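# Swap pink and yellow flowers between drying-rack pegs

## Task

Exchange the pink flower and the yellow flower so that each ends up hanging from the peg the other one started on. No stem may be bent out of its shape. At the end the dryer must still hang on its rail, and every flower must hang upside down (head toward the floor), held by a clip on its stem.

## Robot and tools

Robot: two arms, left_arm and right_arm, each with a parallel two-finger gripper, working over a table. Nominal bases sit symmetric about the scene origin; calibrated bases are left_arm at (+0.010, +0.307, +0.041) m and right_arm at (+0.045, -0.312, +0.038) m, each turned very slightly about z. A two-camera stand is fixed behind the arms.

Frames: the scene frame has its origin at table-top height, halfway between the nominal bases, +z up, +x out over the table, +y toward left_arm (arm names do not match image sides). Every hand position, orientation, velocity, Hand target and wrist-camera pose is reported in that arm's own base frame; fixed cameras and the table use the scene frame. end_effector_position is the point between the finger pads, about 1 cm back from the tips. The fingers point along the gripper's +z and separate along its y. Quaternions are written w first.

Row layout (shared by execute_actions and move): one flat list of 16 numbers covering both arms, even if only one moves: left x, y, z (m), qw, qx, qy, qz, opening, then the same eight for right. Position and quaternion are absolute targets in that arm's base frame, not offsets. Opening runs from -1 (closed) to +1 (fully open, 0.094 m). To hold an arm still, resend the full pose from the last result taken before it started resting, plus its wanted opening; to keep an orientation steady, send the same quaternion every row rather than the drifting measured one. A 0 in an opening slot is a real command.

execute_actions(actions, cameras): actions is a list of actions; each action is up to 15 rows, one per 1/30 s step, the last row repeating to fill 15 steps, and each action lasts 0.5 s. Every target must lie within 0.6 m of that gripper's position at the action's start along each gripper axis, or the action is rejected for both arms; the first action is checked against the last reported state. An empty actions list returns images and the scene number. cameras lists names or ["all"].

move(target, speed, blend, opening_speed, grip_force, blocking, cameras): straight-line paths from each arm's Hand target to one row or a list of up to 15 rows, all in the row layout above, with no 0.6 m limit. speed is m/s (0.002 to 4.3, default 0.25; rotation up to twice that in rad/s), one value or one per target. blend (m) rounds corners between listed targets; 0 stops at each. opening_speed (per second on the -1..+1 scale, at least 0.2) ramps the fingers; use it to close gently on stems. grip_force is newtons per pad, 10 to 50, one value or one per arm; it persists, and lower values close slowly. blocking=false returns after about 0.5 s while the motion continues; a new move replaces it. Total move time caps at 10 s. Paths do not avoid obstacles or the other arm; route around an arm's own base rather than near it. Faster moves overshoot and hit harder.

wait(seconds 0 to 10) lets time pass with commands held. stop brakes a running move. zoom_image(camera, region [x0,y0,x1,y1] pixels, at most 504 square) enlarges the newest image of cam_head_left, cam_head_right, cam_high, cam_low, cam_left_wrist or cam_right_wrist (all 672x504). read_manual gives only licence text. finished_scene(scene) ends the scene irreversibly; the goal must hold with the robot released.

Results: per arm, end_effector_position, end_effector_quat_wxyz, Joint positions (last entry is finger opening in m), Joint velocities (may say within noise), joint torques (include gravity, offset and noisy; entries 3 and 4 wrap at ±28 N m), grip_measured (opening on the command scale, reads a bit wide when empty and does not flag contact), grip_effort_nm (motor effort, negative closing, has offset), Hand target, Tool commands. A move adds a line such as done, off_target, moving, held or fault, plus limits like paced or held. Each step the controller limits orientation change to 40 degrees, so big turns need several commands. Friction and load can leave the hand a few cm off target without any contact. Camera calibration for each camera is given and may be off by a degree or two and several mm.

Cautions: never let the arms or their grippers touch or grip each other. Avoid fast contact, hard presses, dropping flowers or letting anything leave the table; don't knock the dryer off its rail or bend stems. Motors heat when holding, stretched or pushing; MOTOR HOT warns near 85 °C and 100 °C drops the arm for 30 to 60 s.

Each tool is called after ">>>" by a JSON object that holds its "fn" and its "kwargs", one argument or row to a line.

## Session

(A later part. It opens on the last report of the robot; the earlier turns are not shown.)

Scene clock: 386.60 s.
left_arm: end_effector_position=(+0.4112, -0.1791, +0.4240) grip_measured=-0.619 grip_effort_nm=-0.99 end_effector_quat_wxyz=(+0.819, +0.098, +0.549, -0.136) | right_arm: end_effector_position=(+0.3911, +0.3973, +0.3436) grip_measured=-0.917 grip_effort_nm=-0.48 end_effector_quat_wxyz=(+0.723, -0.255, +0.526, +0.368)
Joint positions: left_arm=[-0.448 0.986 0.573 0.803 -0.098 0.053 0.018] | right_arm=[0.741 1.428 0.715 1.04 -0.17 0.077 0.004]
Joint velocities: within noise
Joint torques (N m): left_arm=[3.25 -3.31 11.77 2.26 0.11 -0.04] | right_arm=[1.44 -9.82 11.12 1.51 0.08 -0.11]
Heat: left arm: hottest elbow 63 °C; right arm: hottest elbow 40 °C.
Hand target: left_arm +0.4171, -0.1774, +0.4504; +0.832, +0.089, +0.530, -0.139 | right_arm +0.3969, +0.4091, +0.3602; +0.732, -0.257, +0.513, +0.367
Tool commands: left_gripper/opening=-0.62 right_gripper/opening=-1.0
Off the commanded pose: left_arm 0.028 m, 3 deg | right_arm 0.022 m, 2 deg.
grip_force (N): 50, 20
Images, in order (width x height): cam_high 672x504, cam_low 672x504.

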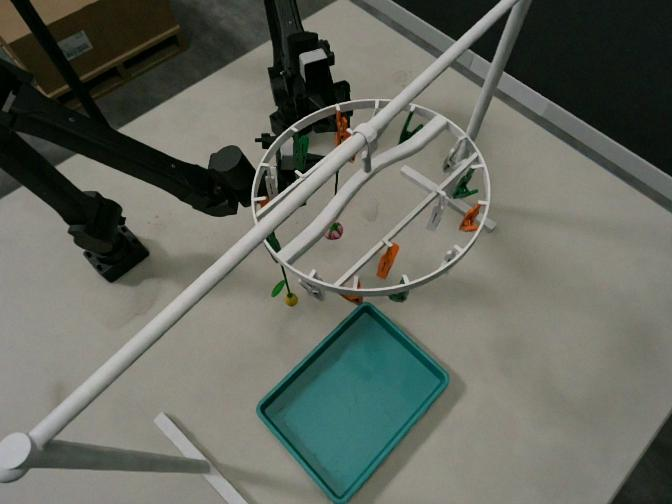

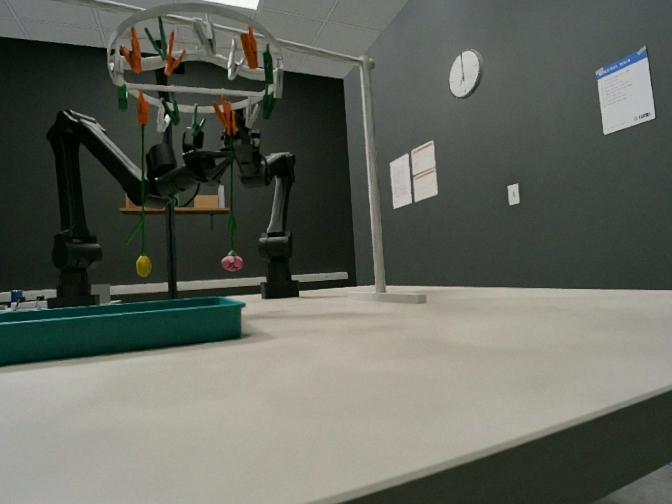

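>>> {"fn": "move", "kwargs": {
  "target": [
    [0.4185, -0.1780, 0.4510, 0.83182, 0.08868, 0.52993, -0.13920, -0.62, 0.3978, 0.4101, 0.3053, 0.73213, -0.25727, 0.51264, 0.36742, -1.0],
    [0.4185, -0.1780, 0.4510, 0.83182, 0.08868, 0.52993, -0.13920, 0.1, 0.346, 0.342, 0.3053, 0.73213, -0.25727, 0.51264, 0.36742, -1.0]
  ],
  "speed": 0.1,
  "opening_speed": 0.8,
  "cameras": ["cam_left_wrist", "cam_right_wrist", "cam_low", "cam_head_left"]
}}

Scene clock: 402.53 s.
left_arm: end_effector_position=(+0.4112, -0.1792, +0.4240) grip_measured=+0.097 grip_effort_nm=0.05 end_effector_quat_wxyz=(+0.819, +0.098, +0.549, -0.136) | right_arm: end_effector_position=(+0.3464, +0.3483, +0.3048) grip_measured=-0.917 grip_effort_nm=-0.48 end_effector_quat_wxyz=(+0.728, -0.260, +0.515, +0.370)
Joint positions: left_arm=[-0.448 0.986 0.573 0.803 -0.098 0.053 0.052] | right_arm=[0.716 1.378 0.501 1.227 -0.209 0.077 0.004]
Joint torques (N m): left_arm=[3.25 -3.31 11.79 2.26 0.12 -0.03] | right_arm=[-0.03 -9.23 5.52 2.37 -0.03 0.04]
Heat: left arm: hottest elbow 64 °C; right arm: hottest elbow 40 °C.
Hand target: left_arm +0.4171, -0.1774, +0.4504; +0.832, +0.089, +0.530, -0.139 | right_arm +0.3460, +0.3421, +0.3053; +0.732, -0.257, +0.513, +0.367
Off the commanded pose: left_arm 0.028 m, 3 deg | right_arm 0.006 m, 1 deg.
grip_force (N): 50, 20
move: off_target (left_arm); target 2's new opening was sent with left_arm's hand 0.028 m and 3 deg from that target
camera_calibration:
cam_left_wrist: T_world_to_cam=[[-0.321394, -0.946676, -0.0226053, -0.0280112], [-0.0372478, 0.0364917, -0.99864, 0.48304], [0.946213, -0.320115, -0.0469898, -0.33409], [0, 0, 0, 1]] pos_world=[0.32511, -0.151092, 0.466051]
cam_right_wrist: T_world_to_cam=[[0.807733, -0.589489, 0.00841827, -0.0781285], [-0.0445891, -0.0753229, -0.996162, 0.385693], [0.58786, 0.804257, -0.0871255, -0.368336], [0, 0, 0, 1]] pos_world=[0.296835, 0.279233, 0.352779]
Images, in order (width x height): cam_head_left 672x504, cam_low 672x504, cam_left_wrist 672x504, cam_right_wrist 672x504.

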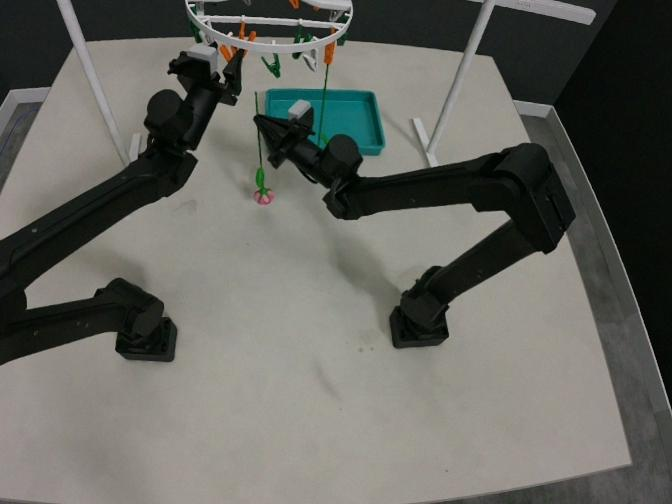

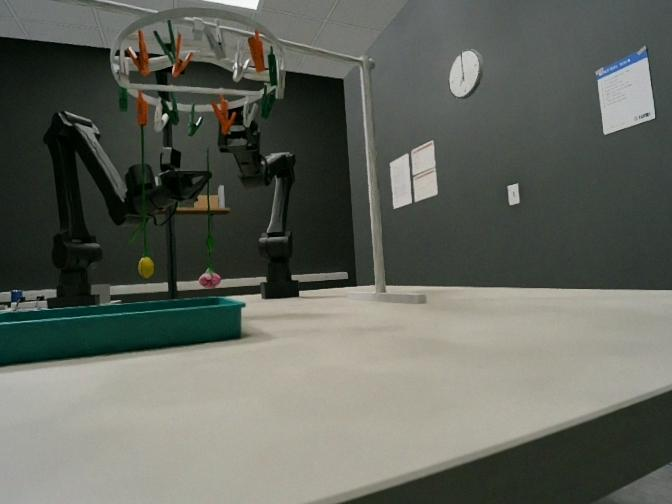

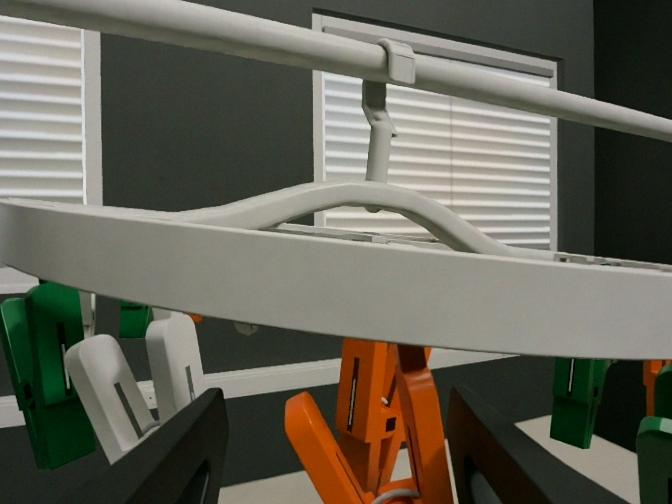

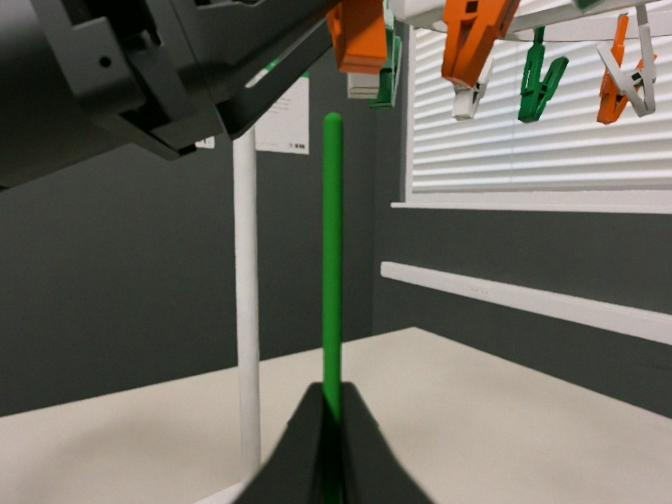

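>>> {"fn": "move", "kwargs": {
  "target": [
    [0.350, -0.1544, 0.417, 0.83182, 0.08868, 0.52993, -0.13920, 0.1, 0.380, 0.375, 0.280, 0.74, -0.245, 0.518, 0.35, -1.0],
    [0.400, -0.0886, 0.419, 0.80718, 0.15575, 0.51423, -0.24447, 0.1, 0.447, 0.445, 0.268, 0.74746, -0.23466, 0.52338, 0.33513, -1.0]
  ],
  "speed": 0.15,
  "blend": 0.02,
  "cameras": ["cam_left_wrist", "cam_right_wrist", "cam_head_left"]
}}

Scene clock: 451.30 s.
left_arm: end_effector_position=(+0.3923, -0.0915, +0.3897) grip_measured=+0.098 grip_effort_nm=0.05 end_effector_quat_wxyz=(+0.791, +0.153, +0.538, -0.248) | right_arm: end_effector_position=(+0.4410, +0.4316, +0.2608) grip_measured=-0.917 grip_effort_nm=-0.48 end_effector_quat_wxyz=(+0.741, -0.231, +0.533, +0.337)
Joint positions: left_arm=[-0.01 0.949 0.442 0.956 0.523 -0.262 0.052] | right_arm=[0.754 1.759 0.813 1.279 -0.077 0.044 0.004]
Joint torques (N m): left_arm=[3.25 -2.32 11.69 2.45 0.01 -0.06] | right_arm=[1.32 -14.04 9.09 1.57 0.1 -0.11]
Heat: left arm: hottest elbow 65 °C; right arm: hottest elbow 36 °C.
Hand target: left_arm +0.3982, -0.0885, +0.4183; +0.807, +0.156, +0.514, -0.244 | right_arm +0.4462, +0.4445, +0.2679; +0.747, -0.235, +0.523, +0.335
Off the commanded pose: left_arm 0.030 m, 3 deg | right_arm 0.016 m, 1 deg.
grip_force (N): 50, 20
move: off_target (left_arm, right_arm)
camera_calibration:
cam_left_wrist: T_world_to_cam=[[-0.547863, -0.836459, 0.0135449, 0.132955], [-0.0489112, 0.0158641, -0.998677, 0.447677], [0.835137, -0.5478, -0.0496036, -0.266], [0, 0, 0, 1]] pos_world=[0.316884, -0.0416059, 0.432089]
cam_right_wrist: T_world_to_cam=[[0.746721, -0.665106, -0.00637419, -0.04163], [-0.0689466, -0.0678683, -0.995309, 0.359553], [0.661554, 0.743658, -0.0965355, -0.498736], [0, 0, 0, 1]] pos_world=[0.385817, 0.367603, 0.309455]
Images, in order (width x height): cam_head_left 672x504, cam_left_wrist 672x504, cam_right_wrist 672x504.

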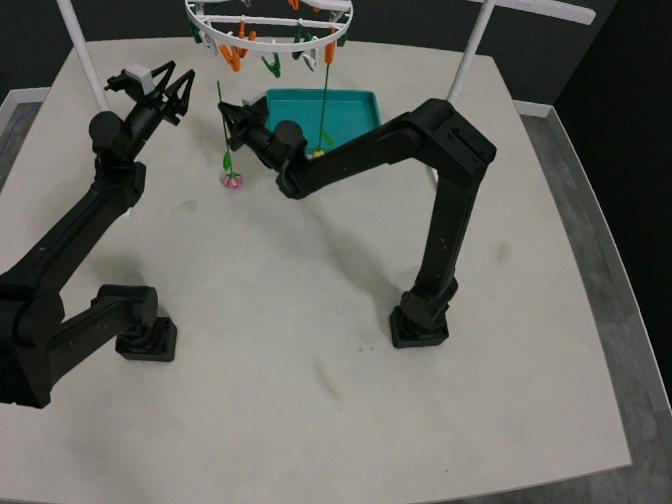

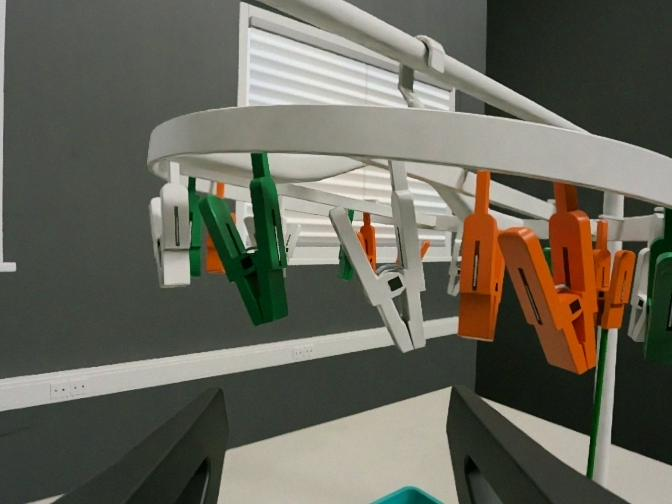

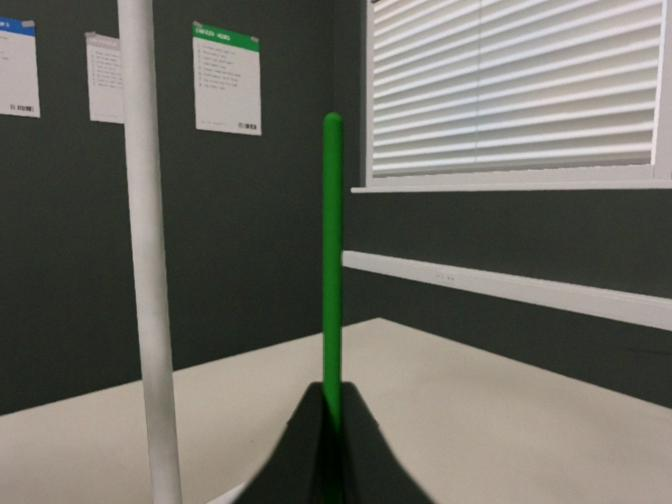

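>>> {"fn": "move", "kwargs": {
  "target": [0.4375, -0.1323, 0.4496, 0.80718, 0.15575, 0.51423, -0.24447, 0.15, 0.441, 0.437, 0.312, 0.74746, -0.23466, 0.52338, 0.33513, -1.0],
  "speed": 0.12,
  "cameras": ["cam_left_wrist", "cam_right_wrist", "cam_low"]
}}

Scene clock: 471.20 s.
left_arm: end_effector_position=(+0.4289, -0.1272, +0.4250) grip_measured=+0.148 grip_effort_nm=0.05 end_effector_quat_wxyz=(+0.798, +0.149, +0.530, -0.247) | right_arm: end_effector_position=(+0.4366, +0.4275, +0.2949) grip_measured=-0.917 grip_effort_nm=-0.48 end_effector_quat_wxyz=(+0.738, -0.232, +0.538, +0.335)
Joint positions: left_arm=[-0.134 1.033 0.584 0.893 0.403 -0.21 0.054] | right_arm=[0.754 1.655 0.813 1.162 -0.077 0.044 0.004]
Joint torques (N m): left_arm=[1.85 -3.55 12.16 1.33 -0.16 0.17] | right_arm=[1.08 -14.74 9.52 1.44 -0.05 -0.11]
Heat: left arm: hottest elbow 63 °C; right arm: hottest elbow 39 °C.
Hand target: left_arm +0.4358, -0.1318, +0.4492; +0.807, +0.156, +0.514, -0.245 | right_arm +0.4402, +0.4364, +0.3120; +0.747, -0.235, +0.523, +0.335
Off the commanded pose: left_arm 0.027 m, 2 deg | right_arm 0.020 m, 2 deg.
grip_force (N): 50, 20
move: off_target (left_arm, right_arm)
camera_calibration:
cam_left_wrist: T_world_to_cam=[[-0.544039, -0.838953, 0.0133689, 0.1209], [-0.0315273, 0.00451748, -0.999493, 0.476681], [0.838467, -0.544185, -0.0289076, -0.324154], [0, 0, 0, 1]] pos_world=[0.352596, -0.0771238, 0.465452]
cam_right_wrist: T_world_to_cam=[[0.746672, -0.665149, -0.00754804, -0.0405157], [-0.0783224, -0.0766422, -0.993978, 0.400373], [0.660565, 0.742767, -0.109323, -0.484902], [0, 0, 0, 1]] pos_world=[0.381919, 0.363905, 0.344645]
Images, in order (width x height): cam_low 672x504, cam_left_wrist 672x504, cam_right_wrist 672x504.

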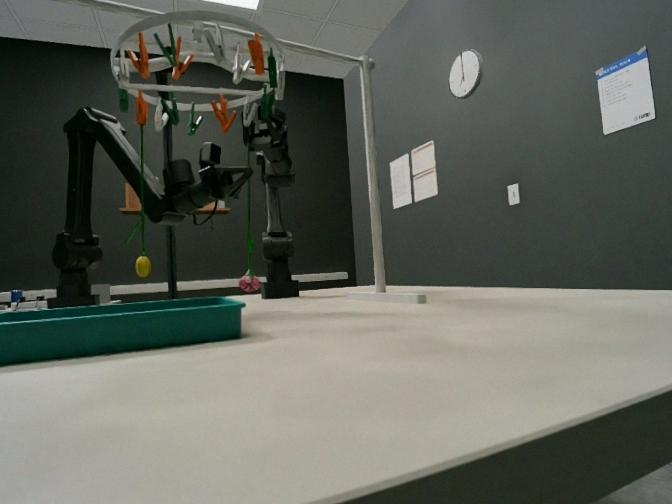

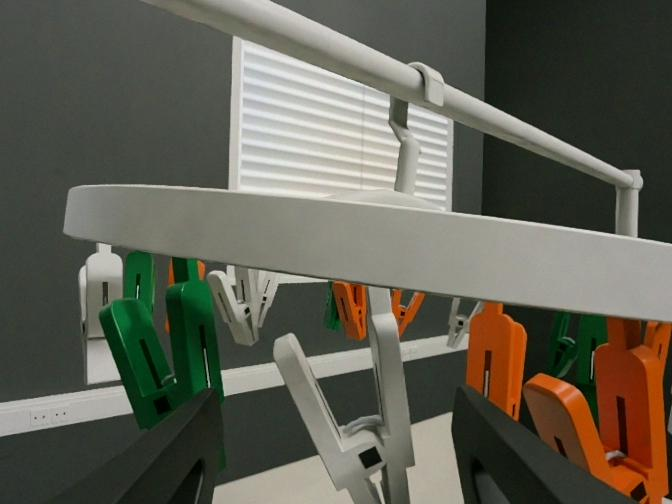

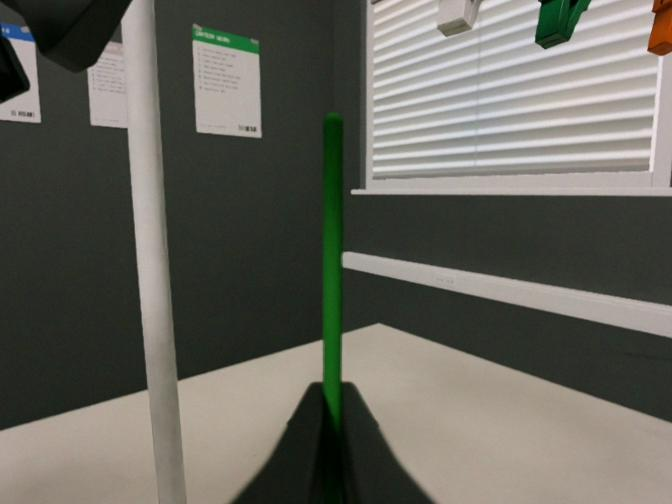

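>>> {"fn": "move", "kwargs": {
  "target": [
    [0.458, -0.1455, 0.460, 0.80718, 0.15575, 0.51423, -0.24447, 0.15, 0.4356, 0.4432, 0.342, 0.74746, -0.23466, 0.52338, 0.33513, -1.0],
    [0.458, -0.1455, 0.460, 0.80718, 0.15575, 0.51423, -0.24447, -0.4, 0.4356, 0.4432, 0.342, 0.74746, -0.23466, 0.52338, 0.33513, -1.0]
  ],
  "speed": 0.1,
  "opening_speed": 0.5,
  "cameras": ["cam_left_wrist", "cam_right_wrist", "cam_low"]
}}

Scene clock: 492.10 s.
left_arm: end_effector_position=(+0.4496, -0.1395, +0.4356) grip_measured=-0.395 grip_effort_nm=-0.25 end_effector_quat_wxyz=(+0.798, +0.150, +0.530, -0.246) | right_arm: end_effector_position=(+0.4318, +0.4321, +0.3199) grip_measured=-0.917 grip_effort_nm=-0.48 end_effector_quat_wxyz=(+0.736, -0.234, +0.541, +0.335)
Joint positions: left_arm=[-0.164 1.089 0.651 0.875 0.376 -0.194 0.028] | right_arm=[0.769 1.593 0.832 1.073 -0.063 0.039 0.004]
Joint torques (N m): left_arm=[1.85 -4.37 12.12 1.35 -0.14 0.17] | right_arm=[1.38 -14.39 10.59 1.55 0.09 -0.12]
Heat: left arm: hottest elbow 66 °C; right arm: hottest elbow 41 °C.
Hand target: left_arm +0.4563, -0.1449, +0.4595; +0.807, +0.156, +0.514, -0.244 | right_arm +0.4346, +0.4421, +0.3420; +0.748, -0.234, +0.523, +0.335
Off the commanded pose: left_arm 0.027 m, 2 deg | right_arm 0.025 m, 2 deg.
grip_force (N): 50, 20
move: off_target (left_arm, right_arm); target 2's new opening was sent with left_arm's hand 0.026 m and 2 deg from that target
camera_calibration:
cam_left_wrist: T_world_to_cam=[[-0.542861, -0.83974, 0.011756, 0.121735], [-0.0309856, 0.00603848, -0.999502, 0.487919], [0.839251, -0.542955, -0.0292979, -0.34792], [0, 0, 0, 1]] pos_world=[0.373196, -0.0896255, 0.476051]
cam_right_wrist: T_world_to_cam=[[0.746791, -0.665013, -0.00776035, -0.0336441], [-0.0837796, -0.0824936, -0.993064, 0.429807], [0.659761, 0.742261, -0.11732, -0.479244], [0, 0, 0, 1]] pos_world=[0.377321, 0.368807, 0.37034]
Images, in order (width x height): cam_low 672x504, cam_left_wrist 672x504, cam_right_wrist 672x504.

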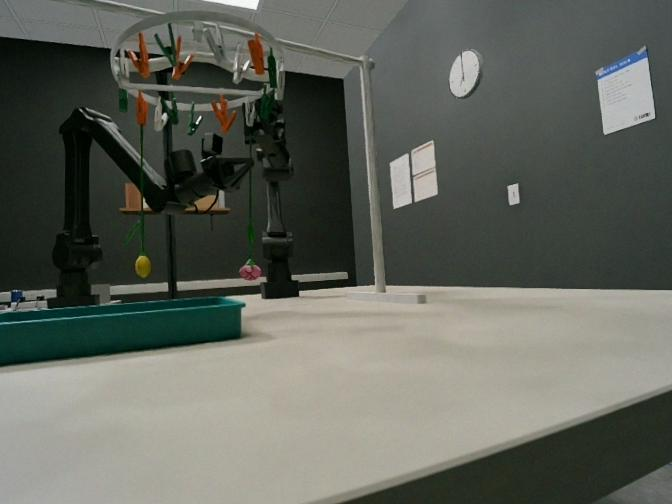

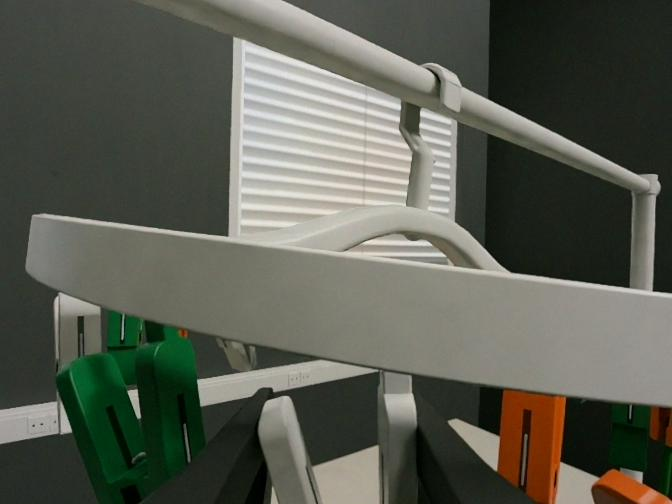

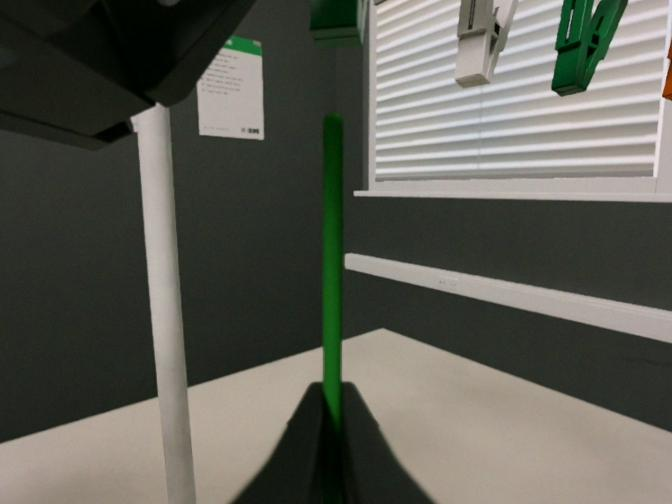

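>>> {"fn": "move", "kwargs": {
  "target": [0.458, -0.1455, 0.460, 0.80718, 0.15575, 0.51423, -0.24447, -0.62, 0.4356, 0.4432, 0.350, 0.74746, -0.23466, 0.52338, 0.33513, -1.0],
  "speed": 0.1,
  "opening_speed": 0.5,
  "cameras": ["cam_left_wrist", "cam_right_wrist", "cam_low"]
}}

>>> {"fn": "zoom_image", "kwargs": {
  "camera": "cam_low",
  "region": [215, 90, 285, 180]
}}

Scene clock: 497.37 s.
left_arm: end_effector_position=(+0.4497, -0.1398, +0.4359) grip_measured=-0.596 grip_effort_nm=-1.02 end_effector_quat_wxyz=(+0.798, +0.150, +0.529, -0.246) | right_arm: end_effector_position=(+0.4317, +0.4320, +0.3202) grip_measured=-0.917 grip_effort_nm=-0.48 end_effector_quat_wxyz=(+0.732, -0.235, +0.546, +0.333)
Joint positions: left_arm=[-0.165 1.089 0.652 0.875 0.375 -0.194 0.019] | right_arm=[0.769 1.584 0.832 1.05 -0.063 0.039 0.004]
Joint torques (N m): left_arm=[1.96 -4.37 12.1 1.35 -0.13 0.17] | right_arm=[1.32 -14.97 11.04 1.55 0.09 -0.13]
Heat: left arm: hottest elbow 66 °C; right arm: hottest elbow 41 °C.
Hand target: left_arm +0.4565, -0.1449, +0.4595; +0.807, +0.156, +0.514, -0.244 | right_arm +0.4342, +0.4416, +0.3500; +0.748, -0.234, +0.523, +0.335
Off the commanded pose: left_arm 0.026 m, 2 deg | right_arm 0.032 m, 3 deg.
grip_force (N): 50, 20
move: off_target (left_arm, right_arm)
camera_calibration:
cam_left_wrist: T_world_to_cam=[[-0.543061, -0.839617, 0.0113504, 0.121759], [-0.0304259, 0.00616728, -0.999518, 0.48803], [0.839142, -0.543144, -0.0288953, -0.348243], [0, 0, 0, 1]] pos_world=[0.373196, -0.0899249, 0.47635]
cam_right_wrist: T_world_to_cam=[[0.746492, -0.665335, -0.00889298, -0.0330811], [-0.0932281, -0.0913481, -0.991445, 0.437382], [0.658831, 0.740935, -0.130219, -0.473948], [0, 0, 0, 1]] pos_world=[0.377723, 0.369109, 0.37163]
Images, in order (width x height): cam_low 672x504, cam_left_wrist 672x504, cam_right_wrist 672x504.

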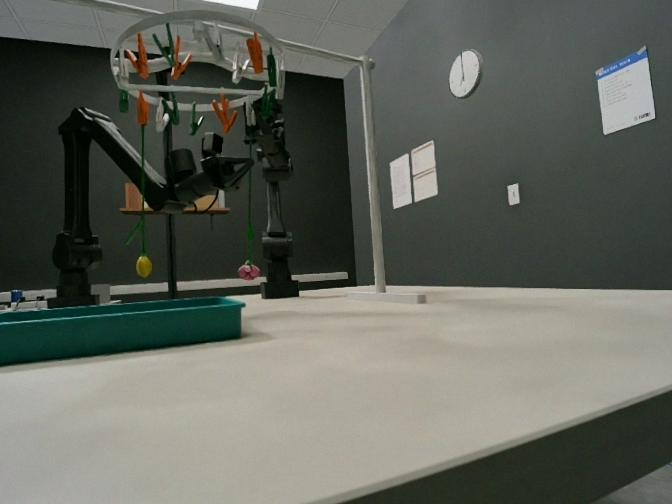

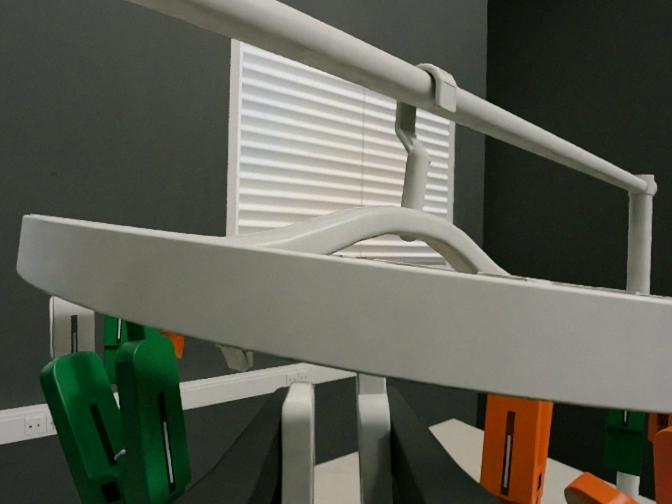

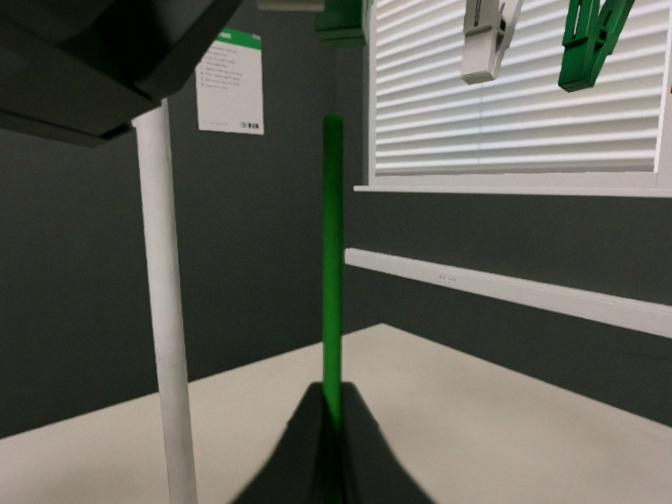

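Scaled by 5.600 from the camera's 672x504 image, which has a finer 960x720 frame.

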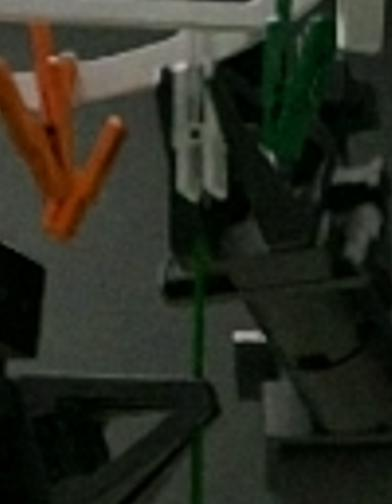

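>>> {"fn": "move", "kwargs": {
  "target": [0.458, -0.1455, 0.460, 0.80718, 0.15575, 0.51423, -0.24447, -0.62, 0.428, 0.4452, 0.358, 0.74746, -0.23466, 0.52338, 0.33513, -1.0],
  "speed": 0.1,
  "cameras": ["cam_right_wrist", "cam_low", "cam_high"]
}}

>>> {"fn": "zoom_image", "kwargs": {
  "camera": "cam_low",
  "region": [215, 90, 285, 180]
}}

Scene clock: 510.40 s.
left_arm: end_effector_position=(+0.4496, -0.1400, +0.4359) grip_measured=-0.597 grip_effort_nm=-1.06 end_effector_quat_wxyz=(+0.798, +0.150, +0.529, -0.246) | right_arm: end_effector_position=(+0.4248, +0.4345, +0.3293) grip_measured=-0.917 grip_effort_nm=-0.48 end_effector_quat_wxyz=(+0.733, -0.235, +0.545, +0.333)
Joint positions: left_arm=[-0.165 1.089 0.652 0.875 0.375 -0.194 0.019] | right_arm=[0.783 1.559 0.832 1.028 -0.049 0.035 0.004]
Joint torques (N m): left_arm=[1.85 -4.31 12.08 1.33 -0.13 0.17] | right_arm=[1.38 -14.56 11.1 1.55 0.09 -0.13]
Heat: left arm: hottest elbow 67 °C; right arm: hottest elbow 40 °C.
Hand target: left_arm +0.4565, -0.1451, +0.4595; +0.807, +0.156, +0.514, -0.245 | right_arm +0.4267, +0.4438, +0.3578; +0.747, -0.234, +0.523, +0.335
Off the commanded pose: left_arm 0.026 m, 2 deg | right_arm 0.031 m, 3 deg.
grip_force (N): 50, 20
move: off_target (left_arm, right_arm)
camera_calibration:
cam_right_wrist: T_world_to_cam=[[0.746779, -0.665019, -0.00837218, -0.0265339], [-0.0911431, -0.0898627, -0.991775, 0.444684], [0.658797, 0.7414, -0.127719, -0.471128], [0, 0, 0, 1]] pos_world=[0.370723, 0.371609, 0.380632]
Images, in order (width x height): cam_high 672x504, cam_low 672x504, cam_right_wrist 672x504.

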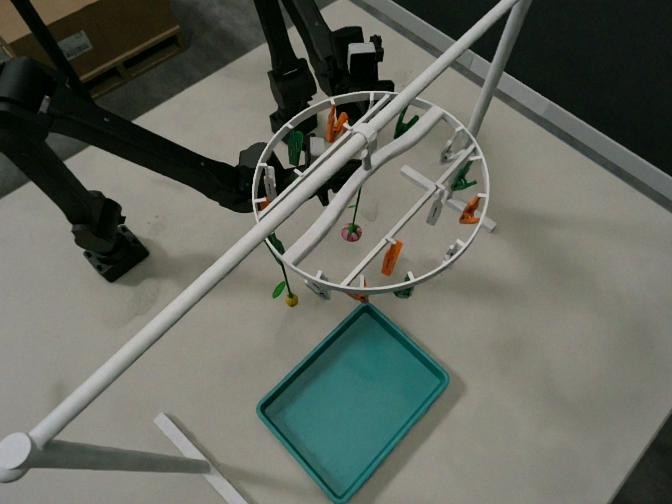

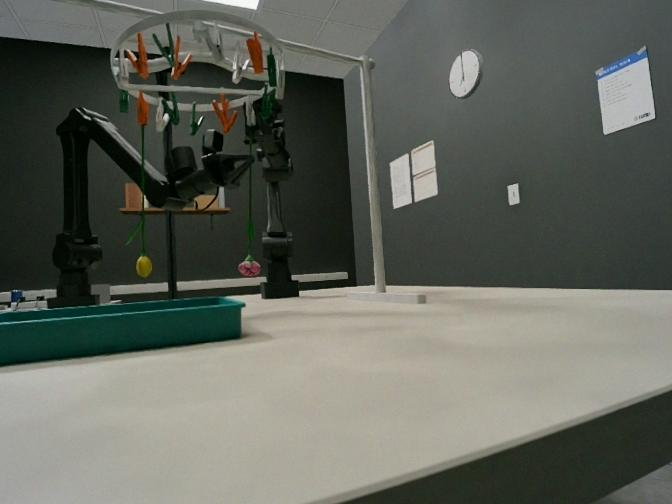

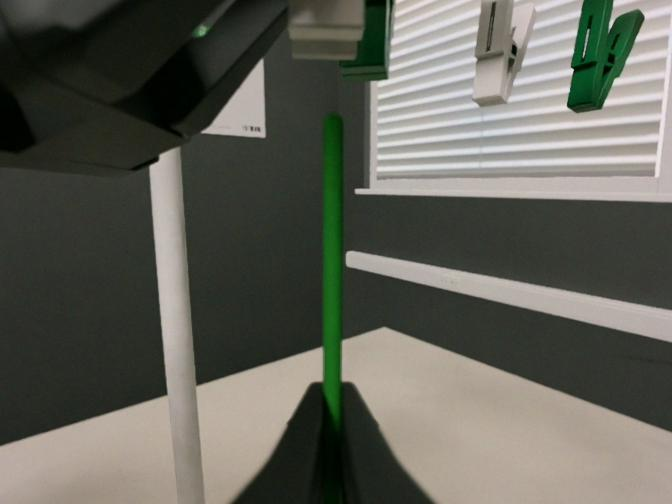

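Scaled by 5.600 from the camera's 672x504 image, which has a finer 960x720 frame.

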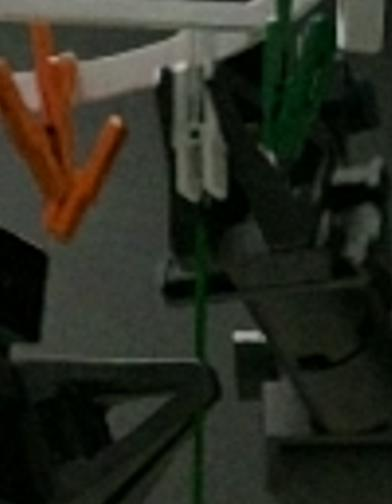

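>>> {"fn": "move", "kwargs": {
  "target": [0.458, -0.1455, 0.460, 0.80718, 0.15575, 0.51423, -0.24447, -0.62, 0.428, 0.4452, 0.380, 0.74746, -0.23466, 0.52338, 0.33513, -1.0],
  "speed": 0.06,
  "cameras": ["cam_right_wrist", "cam_low"]
}}

>>> {"fn": "zoom_image", "kwargs": {
  "camera": "cam_low",
  "region": [215, 90, 285, 180]
}}

Scene clock: 520.93 s.
left_arm: end_effector_position=(+0.4496, -0.1400, +0.4359) grip_measured=-0.597 grip_effort_nm=-1.06 end_effector_quat_wxyz=(+0.798, +0.150, +0.529, -0.246) | right_arm: end_effector_position=(+0.4251, +0.4347, +0.3527) grip_measured=-0.917 grip_effort_nm=-0.48 end_effector_quat_wxyz=(+0.734, -0.235, +0.543, +0.334)
Joint positions: left_arm=[-0.165 1.089 0.652 0.875 0.375 -0.194 0.019] | right_arm=[0.783 1.517 0.858 0.963 -0.049 0.034 0.004]
Joint torques (N m): left_arm=[1.9 -4.31 12.1 1.33 -0.13 0.17] | right_arm=[1.44 -13.98 11.44 1.59 0.08 -0.13]
Heat: left arm: hottest elbow 67 °C; right arm: hottest elbow 41 °C.
Hand target: left_arm +0.4565, -0.1451, +0.4595; +0.807, +0.156, +0.514, -0.245 | right_arm +0.4268, +0.4438, +0.3800; +0.748, -0.234, +0.523, +0.335
Off the commanded pose: left_arm 0.026 m, 2 deg | right_arm 0.029 m, 3 deg.
grip_force (N): 50, 20
move: off_target (left_arm, right_arm)
camera_calibration:
cam_right_wrist: T_world_to_cam=[[0.746488, -0.665351, -0.00794706, -0.026364], [-0.0883464, -0.0872682, -0.99226, 0.465818], [0.659508, 0.741412, -0.123926, -0.470181], [0, 0, 0, 1]] pos_world=[0.370922, 0.371708, 0.403735]
Images, in order (width x height): cam_low 672x504, cam_right_wrist 672x504.

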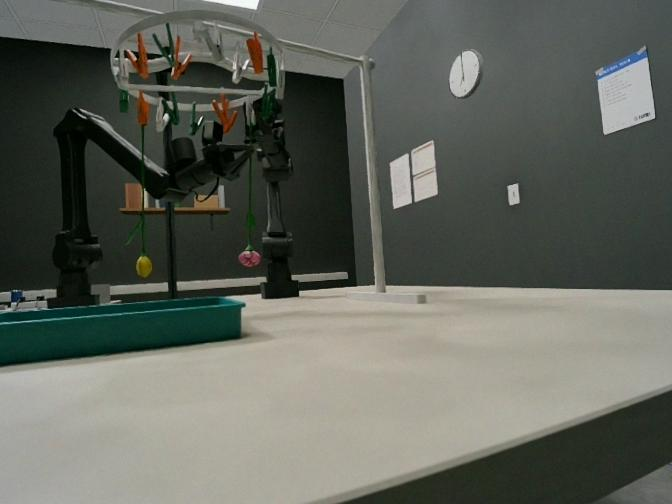

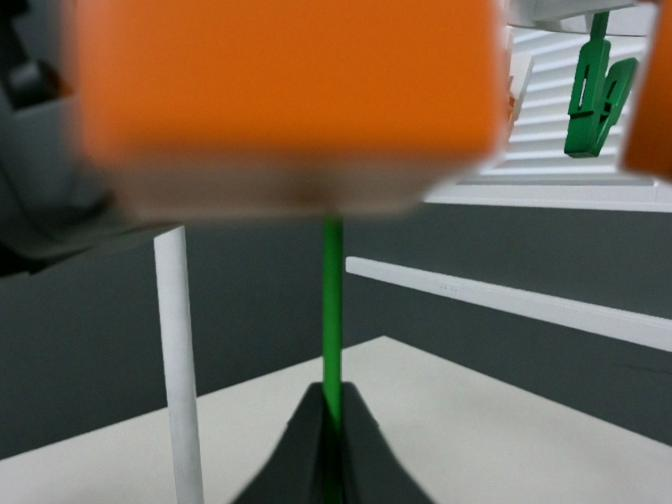

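Scaled by 5.600 from the camera's 672x504 image, which has a finer 960x720 frame.

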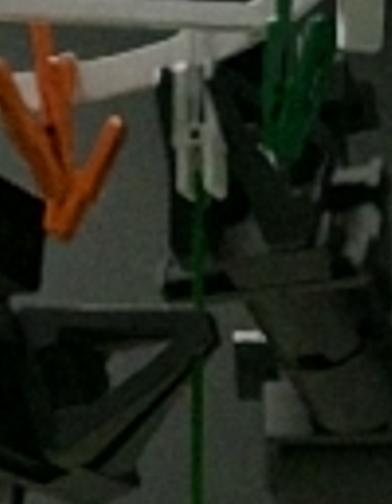

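>>> {"fn": "move", "kwargs": {
  "target": [0.458, -0.1455, 0.460, 0.80718, 0.15575, 0.51423, -0.24447, -0.1, 0.428, 0.4452, 0.380, 0.74746, -0.23466, 0.52338, 0.33513, -1.0],
  "speed": 0.06,
  "opening_speed": 0.5,
  "cameras": ["cam_left_wrist", "cam_low"]
}}

>>> {"fn": "zoom_image", "kwargs": {
  "camera": "cam_low",
  "region": [215, 90, 285, 180]
}}

Scene clock: 525.53 s.
left_arm: end_effector_position=(+0.4496, -0.1400, +0.4359) grip_measured=-0.102 grip_effort_nm=0.05 end_effector_quat_wxyz=(+0.798, +0.150, +0.529, -0.246) | right_arm: end_effector_position=(+0.4251, +0.4347, +0.3527) grip_measured=-0.917 grip_effort_nm=-0.48 end_effector_quat_wxyz=(+0.734, -0.235, +0.543, +0.333)
Joint positions: left_arm=[-0.165 1.089 0.652 0.875 0.375 -0.194 0.042] | right_arm=[0.783 1.517 0.858 0.963 -0.049 0.034 0.004]
Joint torques (N m): left_arm=[1.9 -4.31 12.1 1.32 -0.13 0.17] | right_arm=[1.26 -13.92 11.44 1.5 0.08 -0.13]
Heat: left arm: hottest elbow 67 °C; right arm: hottest elbow 42 °C.
Hand target: left_arm +0.4565, -0.1451, +0.4595; +0.807, +0.156, +0.514, -0.245 | right_arm +0.4268, +0.4438, +0.3800; +0.748, -0.234, +0.523, +0.335
Off the commanded pose: left_arm 0.026 m, 2 deg | right_arm 0.029 m, 3 deg.
grip_force (N): 50, 20
move: off_target (left_arm, right_arm)
camera_calibration:
cam_left_wrist: T_world_to_cam=[[-0.543434, -0.839375, 0.0113589, 0.121833], [-0.030427, 0.00617322, -0.999518, 0.488032], [0.838901, -0.543517, -0.0288944, -0.34824], [0, 0, 0, 1]] pos_world=[0.373196, -0.090024, 0.47635]
Images, in order (width x height): cam_low 672x504, cam_left_wrist 672x504.

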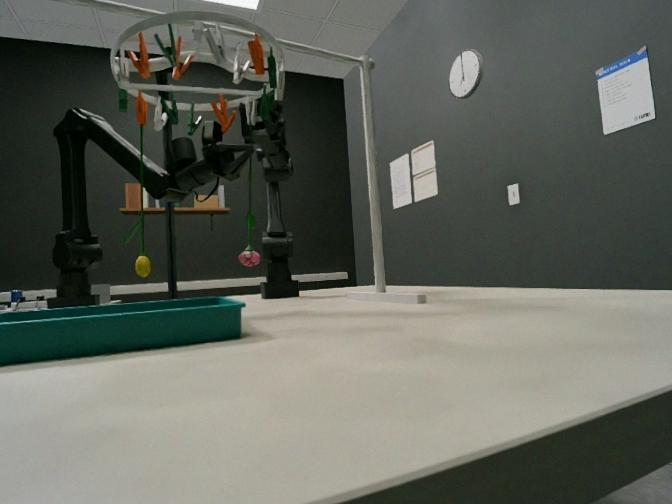

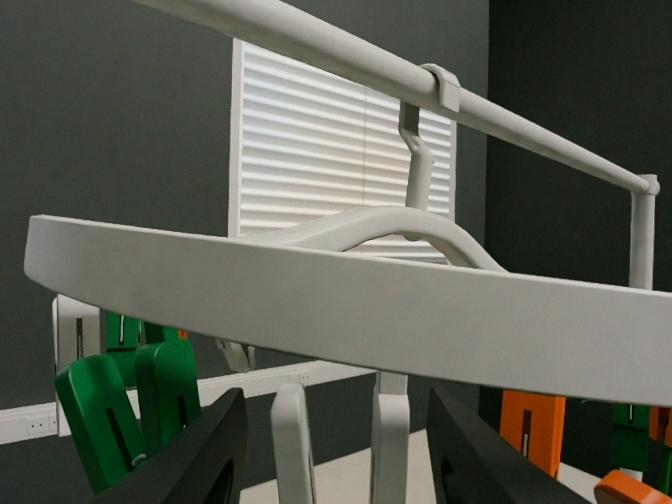

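Scaled by 5.600 from the camera's 672x504 image, which has a finer 960x720 frame.

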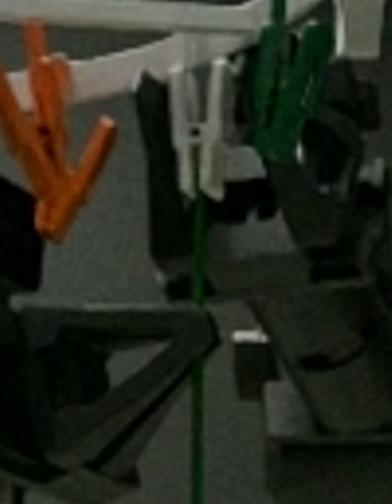

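>>> {"fn": "move", "kwargs": {
  "target": [
    [0.458, -0.1455, 0.460, 0.80718, 0.15575, 0.51423, -0.24447, -0.1, 0.428, 0.4452, 0.380, 0.74746, -0.23466, 0.52338, 0.33513, -0.35],
    [0.381, -0.0955, 0.421, 0.80718, 0.15575, 0.51423, -0.24447, -0.1, 0.395, 0.409, 0.365, 0.74746, -0.23466, 0.52338, 0.33513, -0.35]
  ],
  "speed": 0.12,
  "opening_speed": 0.6,
  "cameras": ["cam_left_wrist", "cam_right_wrist", "cam_low"]
}}

Scene clock: 556.07 s.
left_arm: end_effector_position=(+0.3854, -0.0992, +0.4127) grip_measured=-0.102 grip_effort_nm=0.05 end_effector_quat_wxyz=(+0.800, +0.157, +0.525, -0.245) | right_arm: end_effector_position=(+0.4005, +0.4106, +0.3649) grip_measured=-0.352 grip_effort_nm=0.08 end_effector_quat_wxyz=(+0.744, -0.230, +0.529, +0.338)
Joint positions: left_arm=[-0.041 0.9 0.469 0.902 0.498 -0.246 0.042] | right_arm=[0.783 1.433 0.777 0.997 -0.05 0.034 0.03]
Joint torques (N m): left_arm=[3.31 -3.72 8.2 2.44 0.01 -0.06] | right_arm=[0.91 -12.4 6.69 2.5 -0.06 -0.1]
Heat: left arm: hottest elbow 67 °C; right arm: hottest elbow 47 °C.
Hand target: left_arm +0.3810, -0.0957, +0.4210; +0.807, +0.156, +0.514, -0.244 | right_arm +0.3951, +0.4090, +0.3650; +0.747, -0.235, +0.523, +0.335
Off the commanded pose: left_arm 0.010 m, 2 deg | right_arm 0.006 m, 1 deg.
grip_force (N): 50, 20
move: done
camera_calibration:
cam_left_wrist: T_world_to_cam=[[-0.548592, -0.836083, -0.00352642, 0.129866], [-0.0182237, 0.016174, -0.999703, 0.458917], [0.835891, -0.548365, -0.0241094, -0.274198], [0, 0, 0, 1]] pos_world=[0.308807, -0.0492043, 0.452628]
cam_right_wrist: T_world_to_cam=[[0.747531, -0.664209, -0.00489306, -0.0259386], [-0.0617997, -0.0622139, -0.996148, 0.454133], [0.661345, 0.744954, -0.0875547, -0.449932], [0, 0, 0, 1]] pos_world=[0.345015, 0.346203, 0.412863]
Images, in order (width x height): cam_low 672x504, cam_left_wrist 672x504, cam_right_wrist 672x504.

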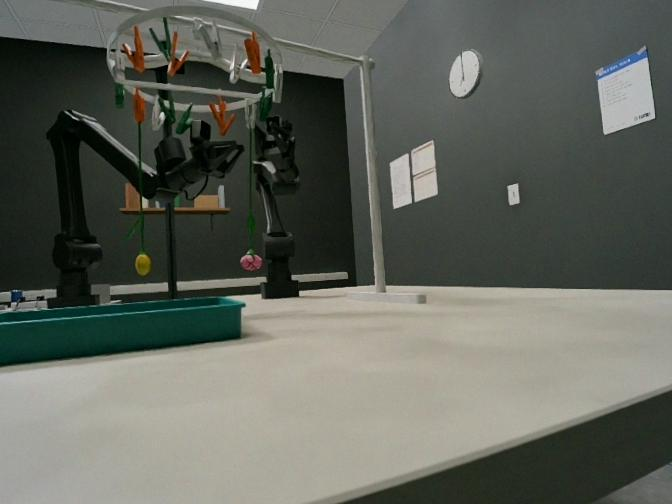

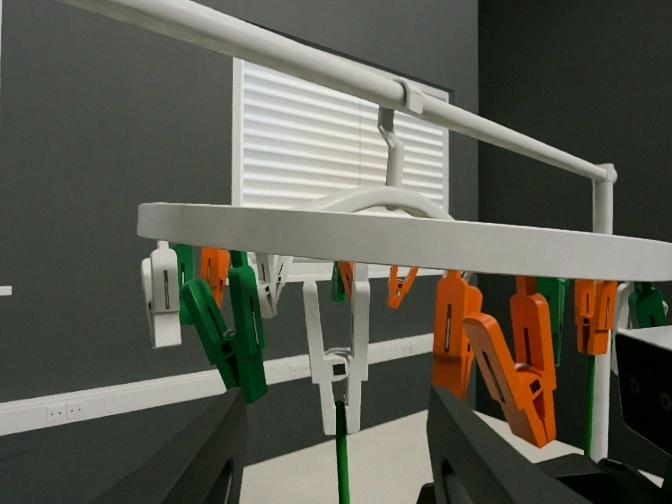

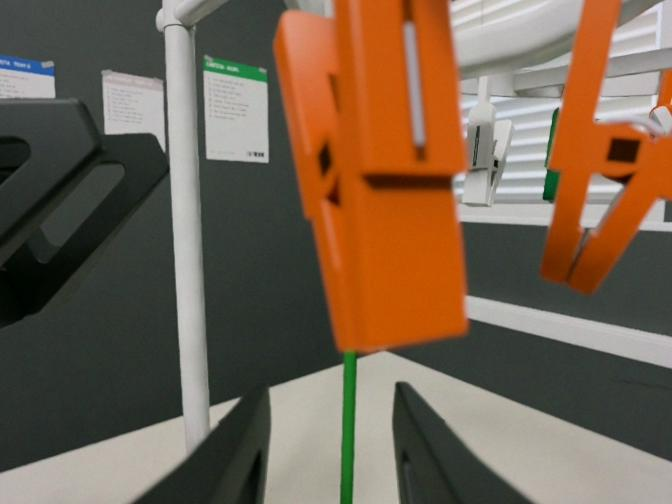

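>>> {"fn": "move", "kwargs": {
  "target": [
    [0.30, -0.06, 0.38, 0.80718, 0.15575, 0.51423, -0.24447, -0.1, 0.308, 0.314, 0.330, 0.74746, -0.23466, 0.52338, 0.33513, -0.35],
    [0.30, -0.08, 0.32, 0.80718, 0.15575, 0.51423, -0.24447, -0.1, 0.285, 0.20, 0.380, 0.76, -0.22, 0.515, 0.325, -0.35],
    [0.30, -0.25, 0.245, 0.72277, 0.25100, 0.55460, -0.32711, -0.1, 0.359, 0.147, 0.412, 0.78390, -0.19823, 0.49940, 0.31115, -0.35],
    [0.402, -0.2897, 0.247, 0.72277, 0.25100, 0.55460, -0.32711, 0.2, 0.359, 0.147, 0.412, 0.78390, -0.19823, 0.49940, 0.31115, 0.15]
  ],
  "speed": 0.22,
  "blend": [0.03, 0.03, 0.02, 0],
  "cameras": ["cam_left_wrist", "cam_right_wrist", "cam_head_left"]
}}

Scene clock: 568.10 s.
left_arm: end_effector_position=(+0.3903, -0.2865, +0.2339) grip_measured=+0.198 grip_effort_nm=0.05 end_effector_quat_wxyz=(+0.709, +0.254, +0.570, -0.327) | right_arm: end_effector_position=(+0.3510, +0.1488, +0.3820) grip_measured=+0.148 grip_effort_nm=0.08 end_effector_quat_wxyz=(+0.769, -0.199, +0.522, +0.311)
Joint positions: left_arm=[-0.517 1.504 0.436 1.303 0.325 -0.09 0.056] | right_arm=[0.168 0.882 0.386 0.949 -0.533 0.263 0.054]
Joint torques (N m): left_arm=[3.02 -6.24 7.58 2.69 0.09 0.05] | right_arm=[-0.26 -0.79 12.36 2.24 0.08 0.17]
Heat: left arm: hottest elbow 62 °C; right arm: hottest elbow 45 °C.
Hand target: left_arm +0.4014, -0.2893, +0.2468; +0.723, +0.251, +0.555, -0.327 | right_arm +0.3572, +0.1466, +0.4112; +0.784, -0.198, +0.500, +0.311
Off the commanded pose: left_arm 0.018 m, 2 deg | right_arm 0.031 m, 3 deg.
grip_force (N): 50, 20
move: off_target (left_arm, right_arm); target 4's new opening was sent with right_arm's hand 0.031 m and 3 deg from that target
camera_calibration:
cam_left_wrist: T_world_to_cam=[[-0.748637, -0.662979, 0.00140097, 0.101832], [-0.140277, 0.156334, -0.977692, 0.365932], [0.647971, -0.732133, -0.210038, -0.321132], [0, 0, 0, 1]] pos_world=[0.335651, -0.224807, 0.290177]
cam_right_wrist: T_world_to_cam=[[0.687752, -0.725897, -0.00841985, -0.131296], [-0.0361971, -0.0227064, -0.999087, 0.438051], [0.725043, 0.687429, -0.0418917, -0.252015], [0, 0, 0, 1]] pos_world=[0.288877, 0.0878816, 0.425988]
Images, in order (width x height): cam_head_left 672x504, cam_left_wrist 672x504, cam_right_wrist 672x504.

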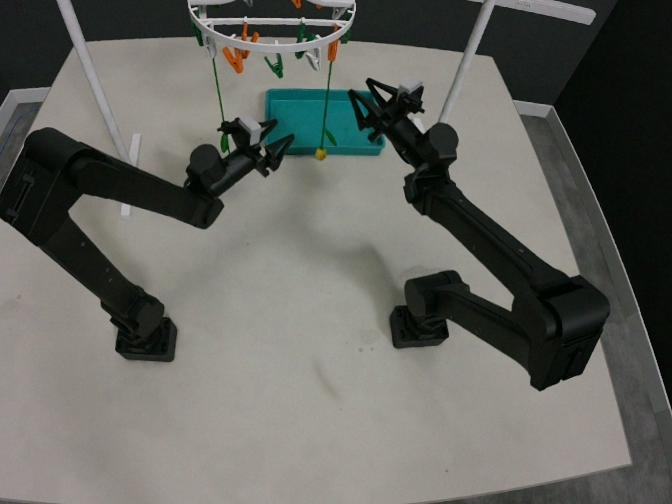

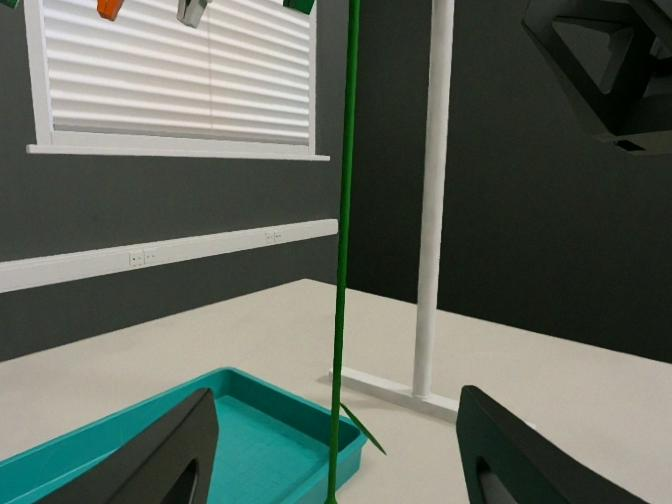

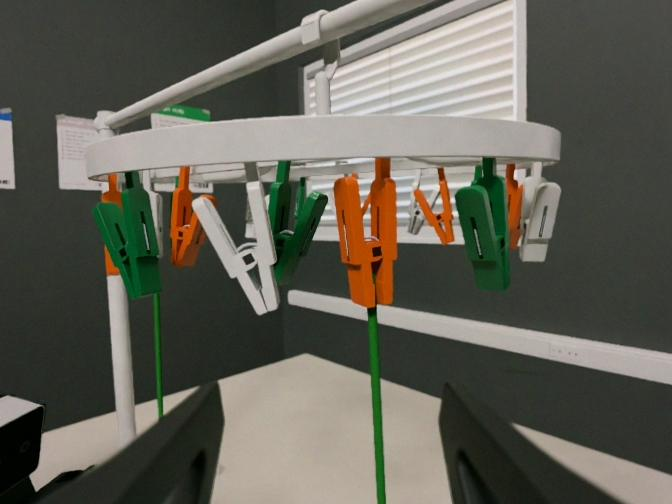

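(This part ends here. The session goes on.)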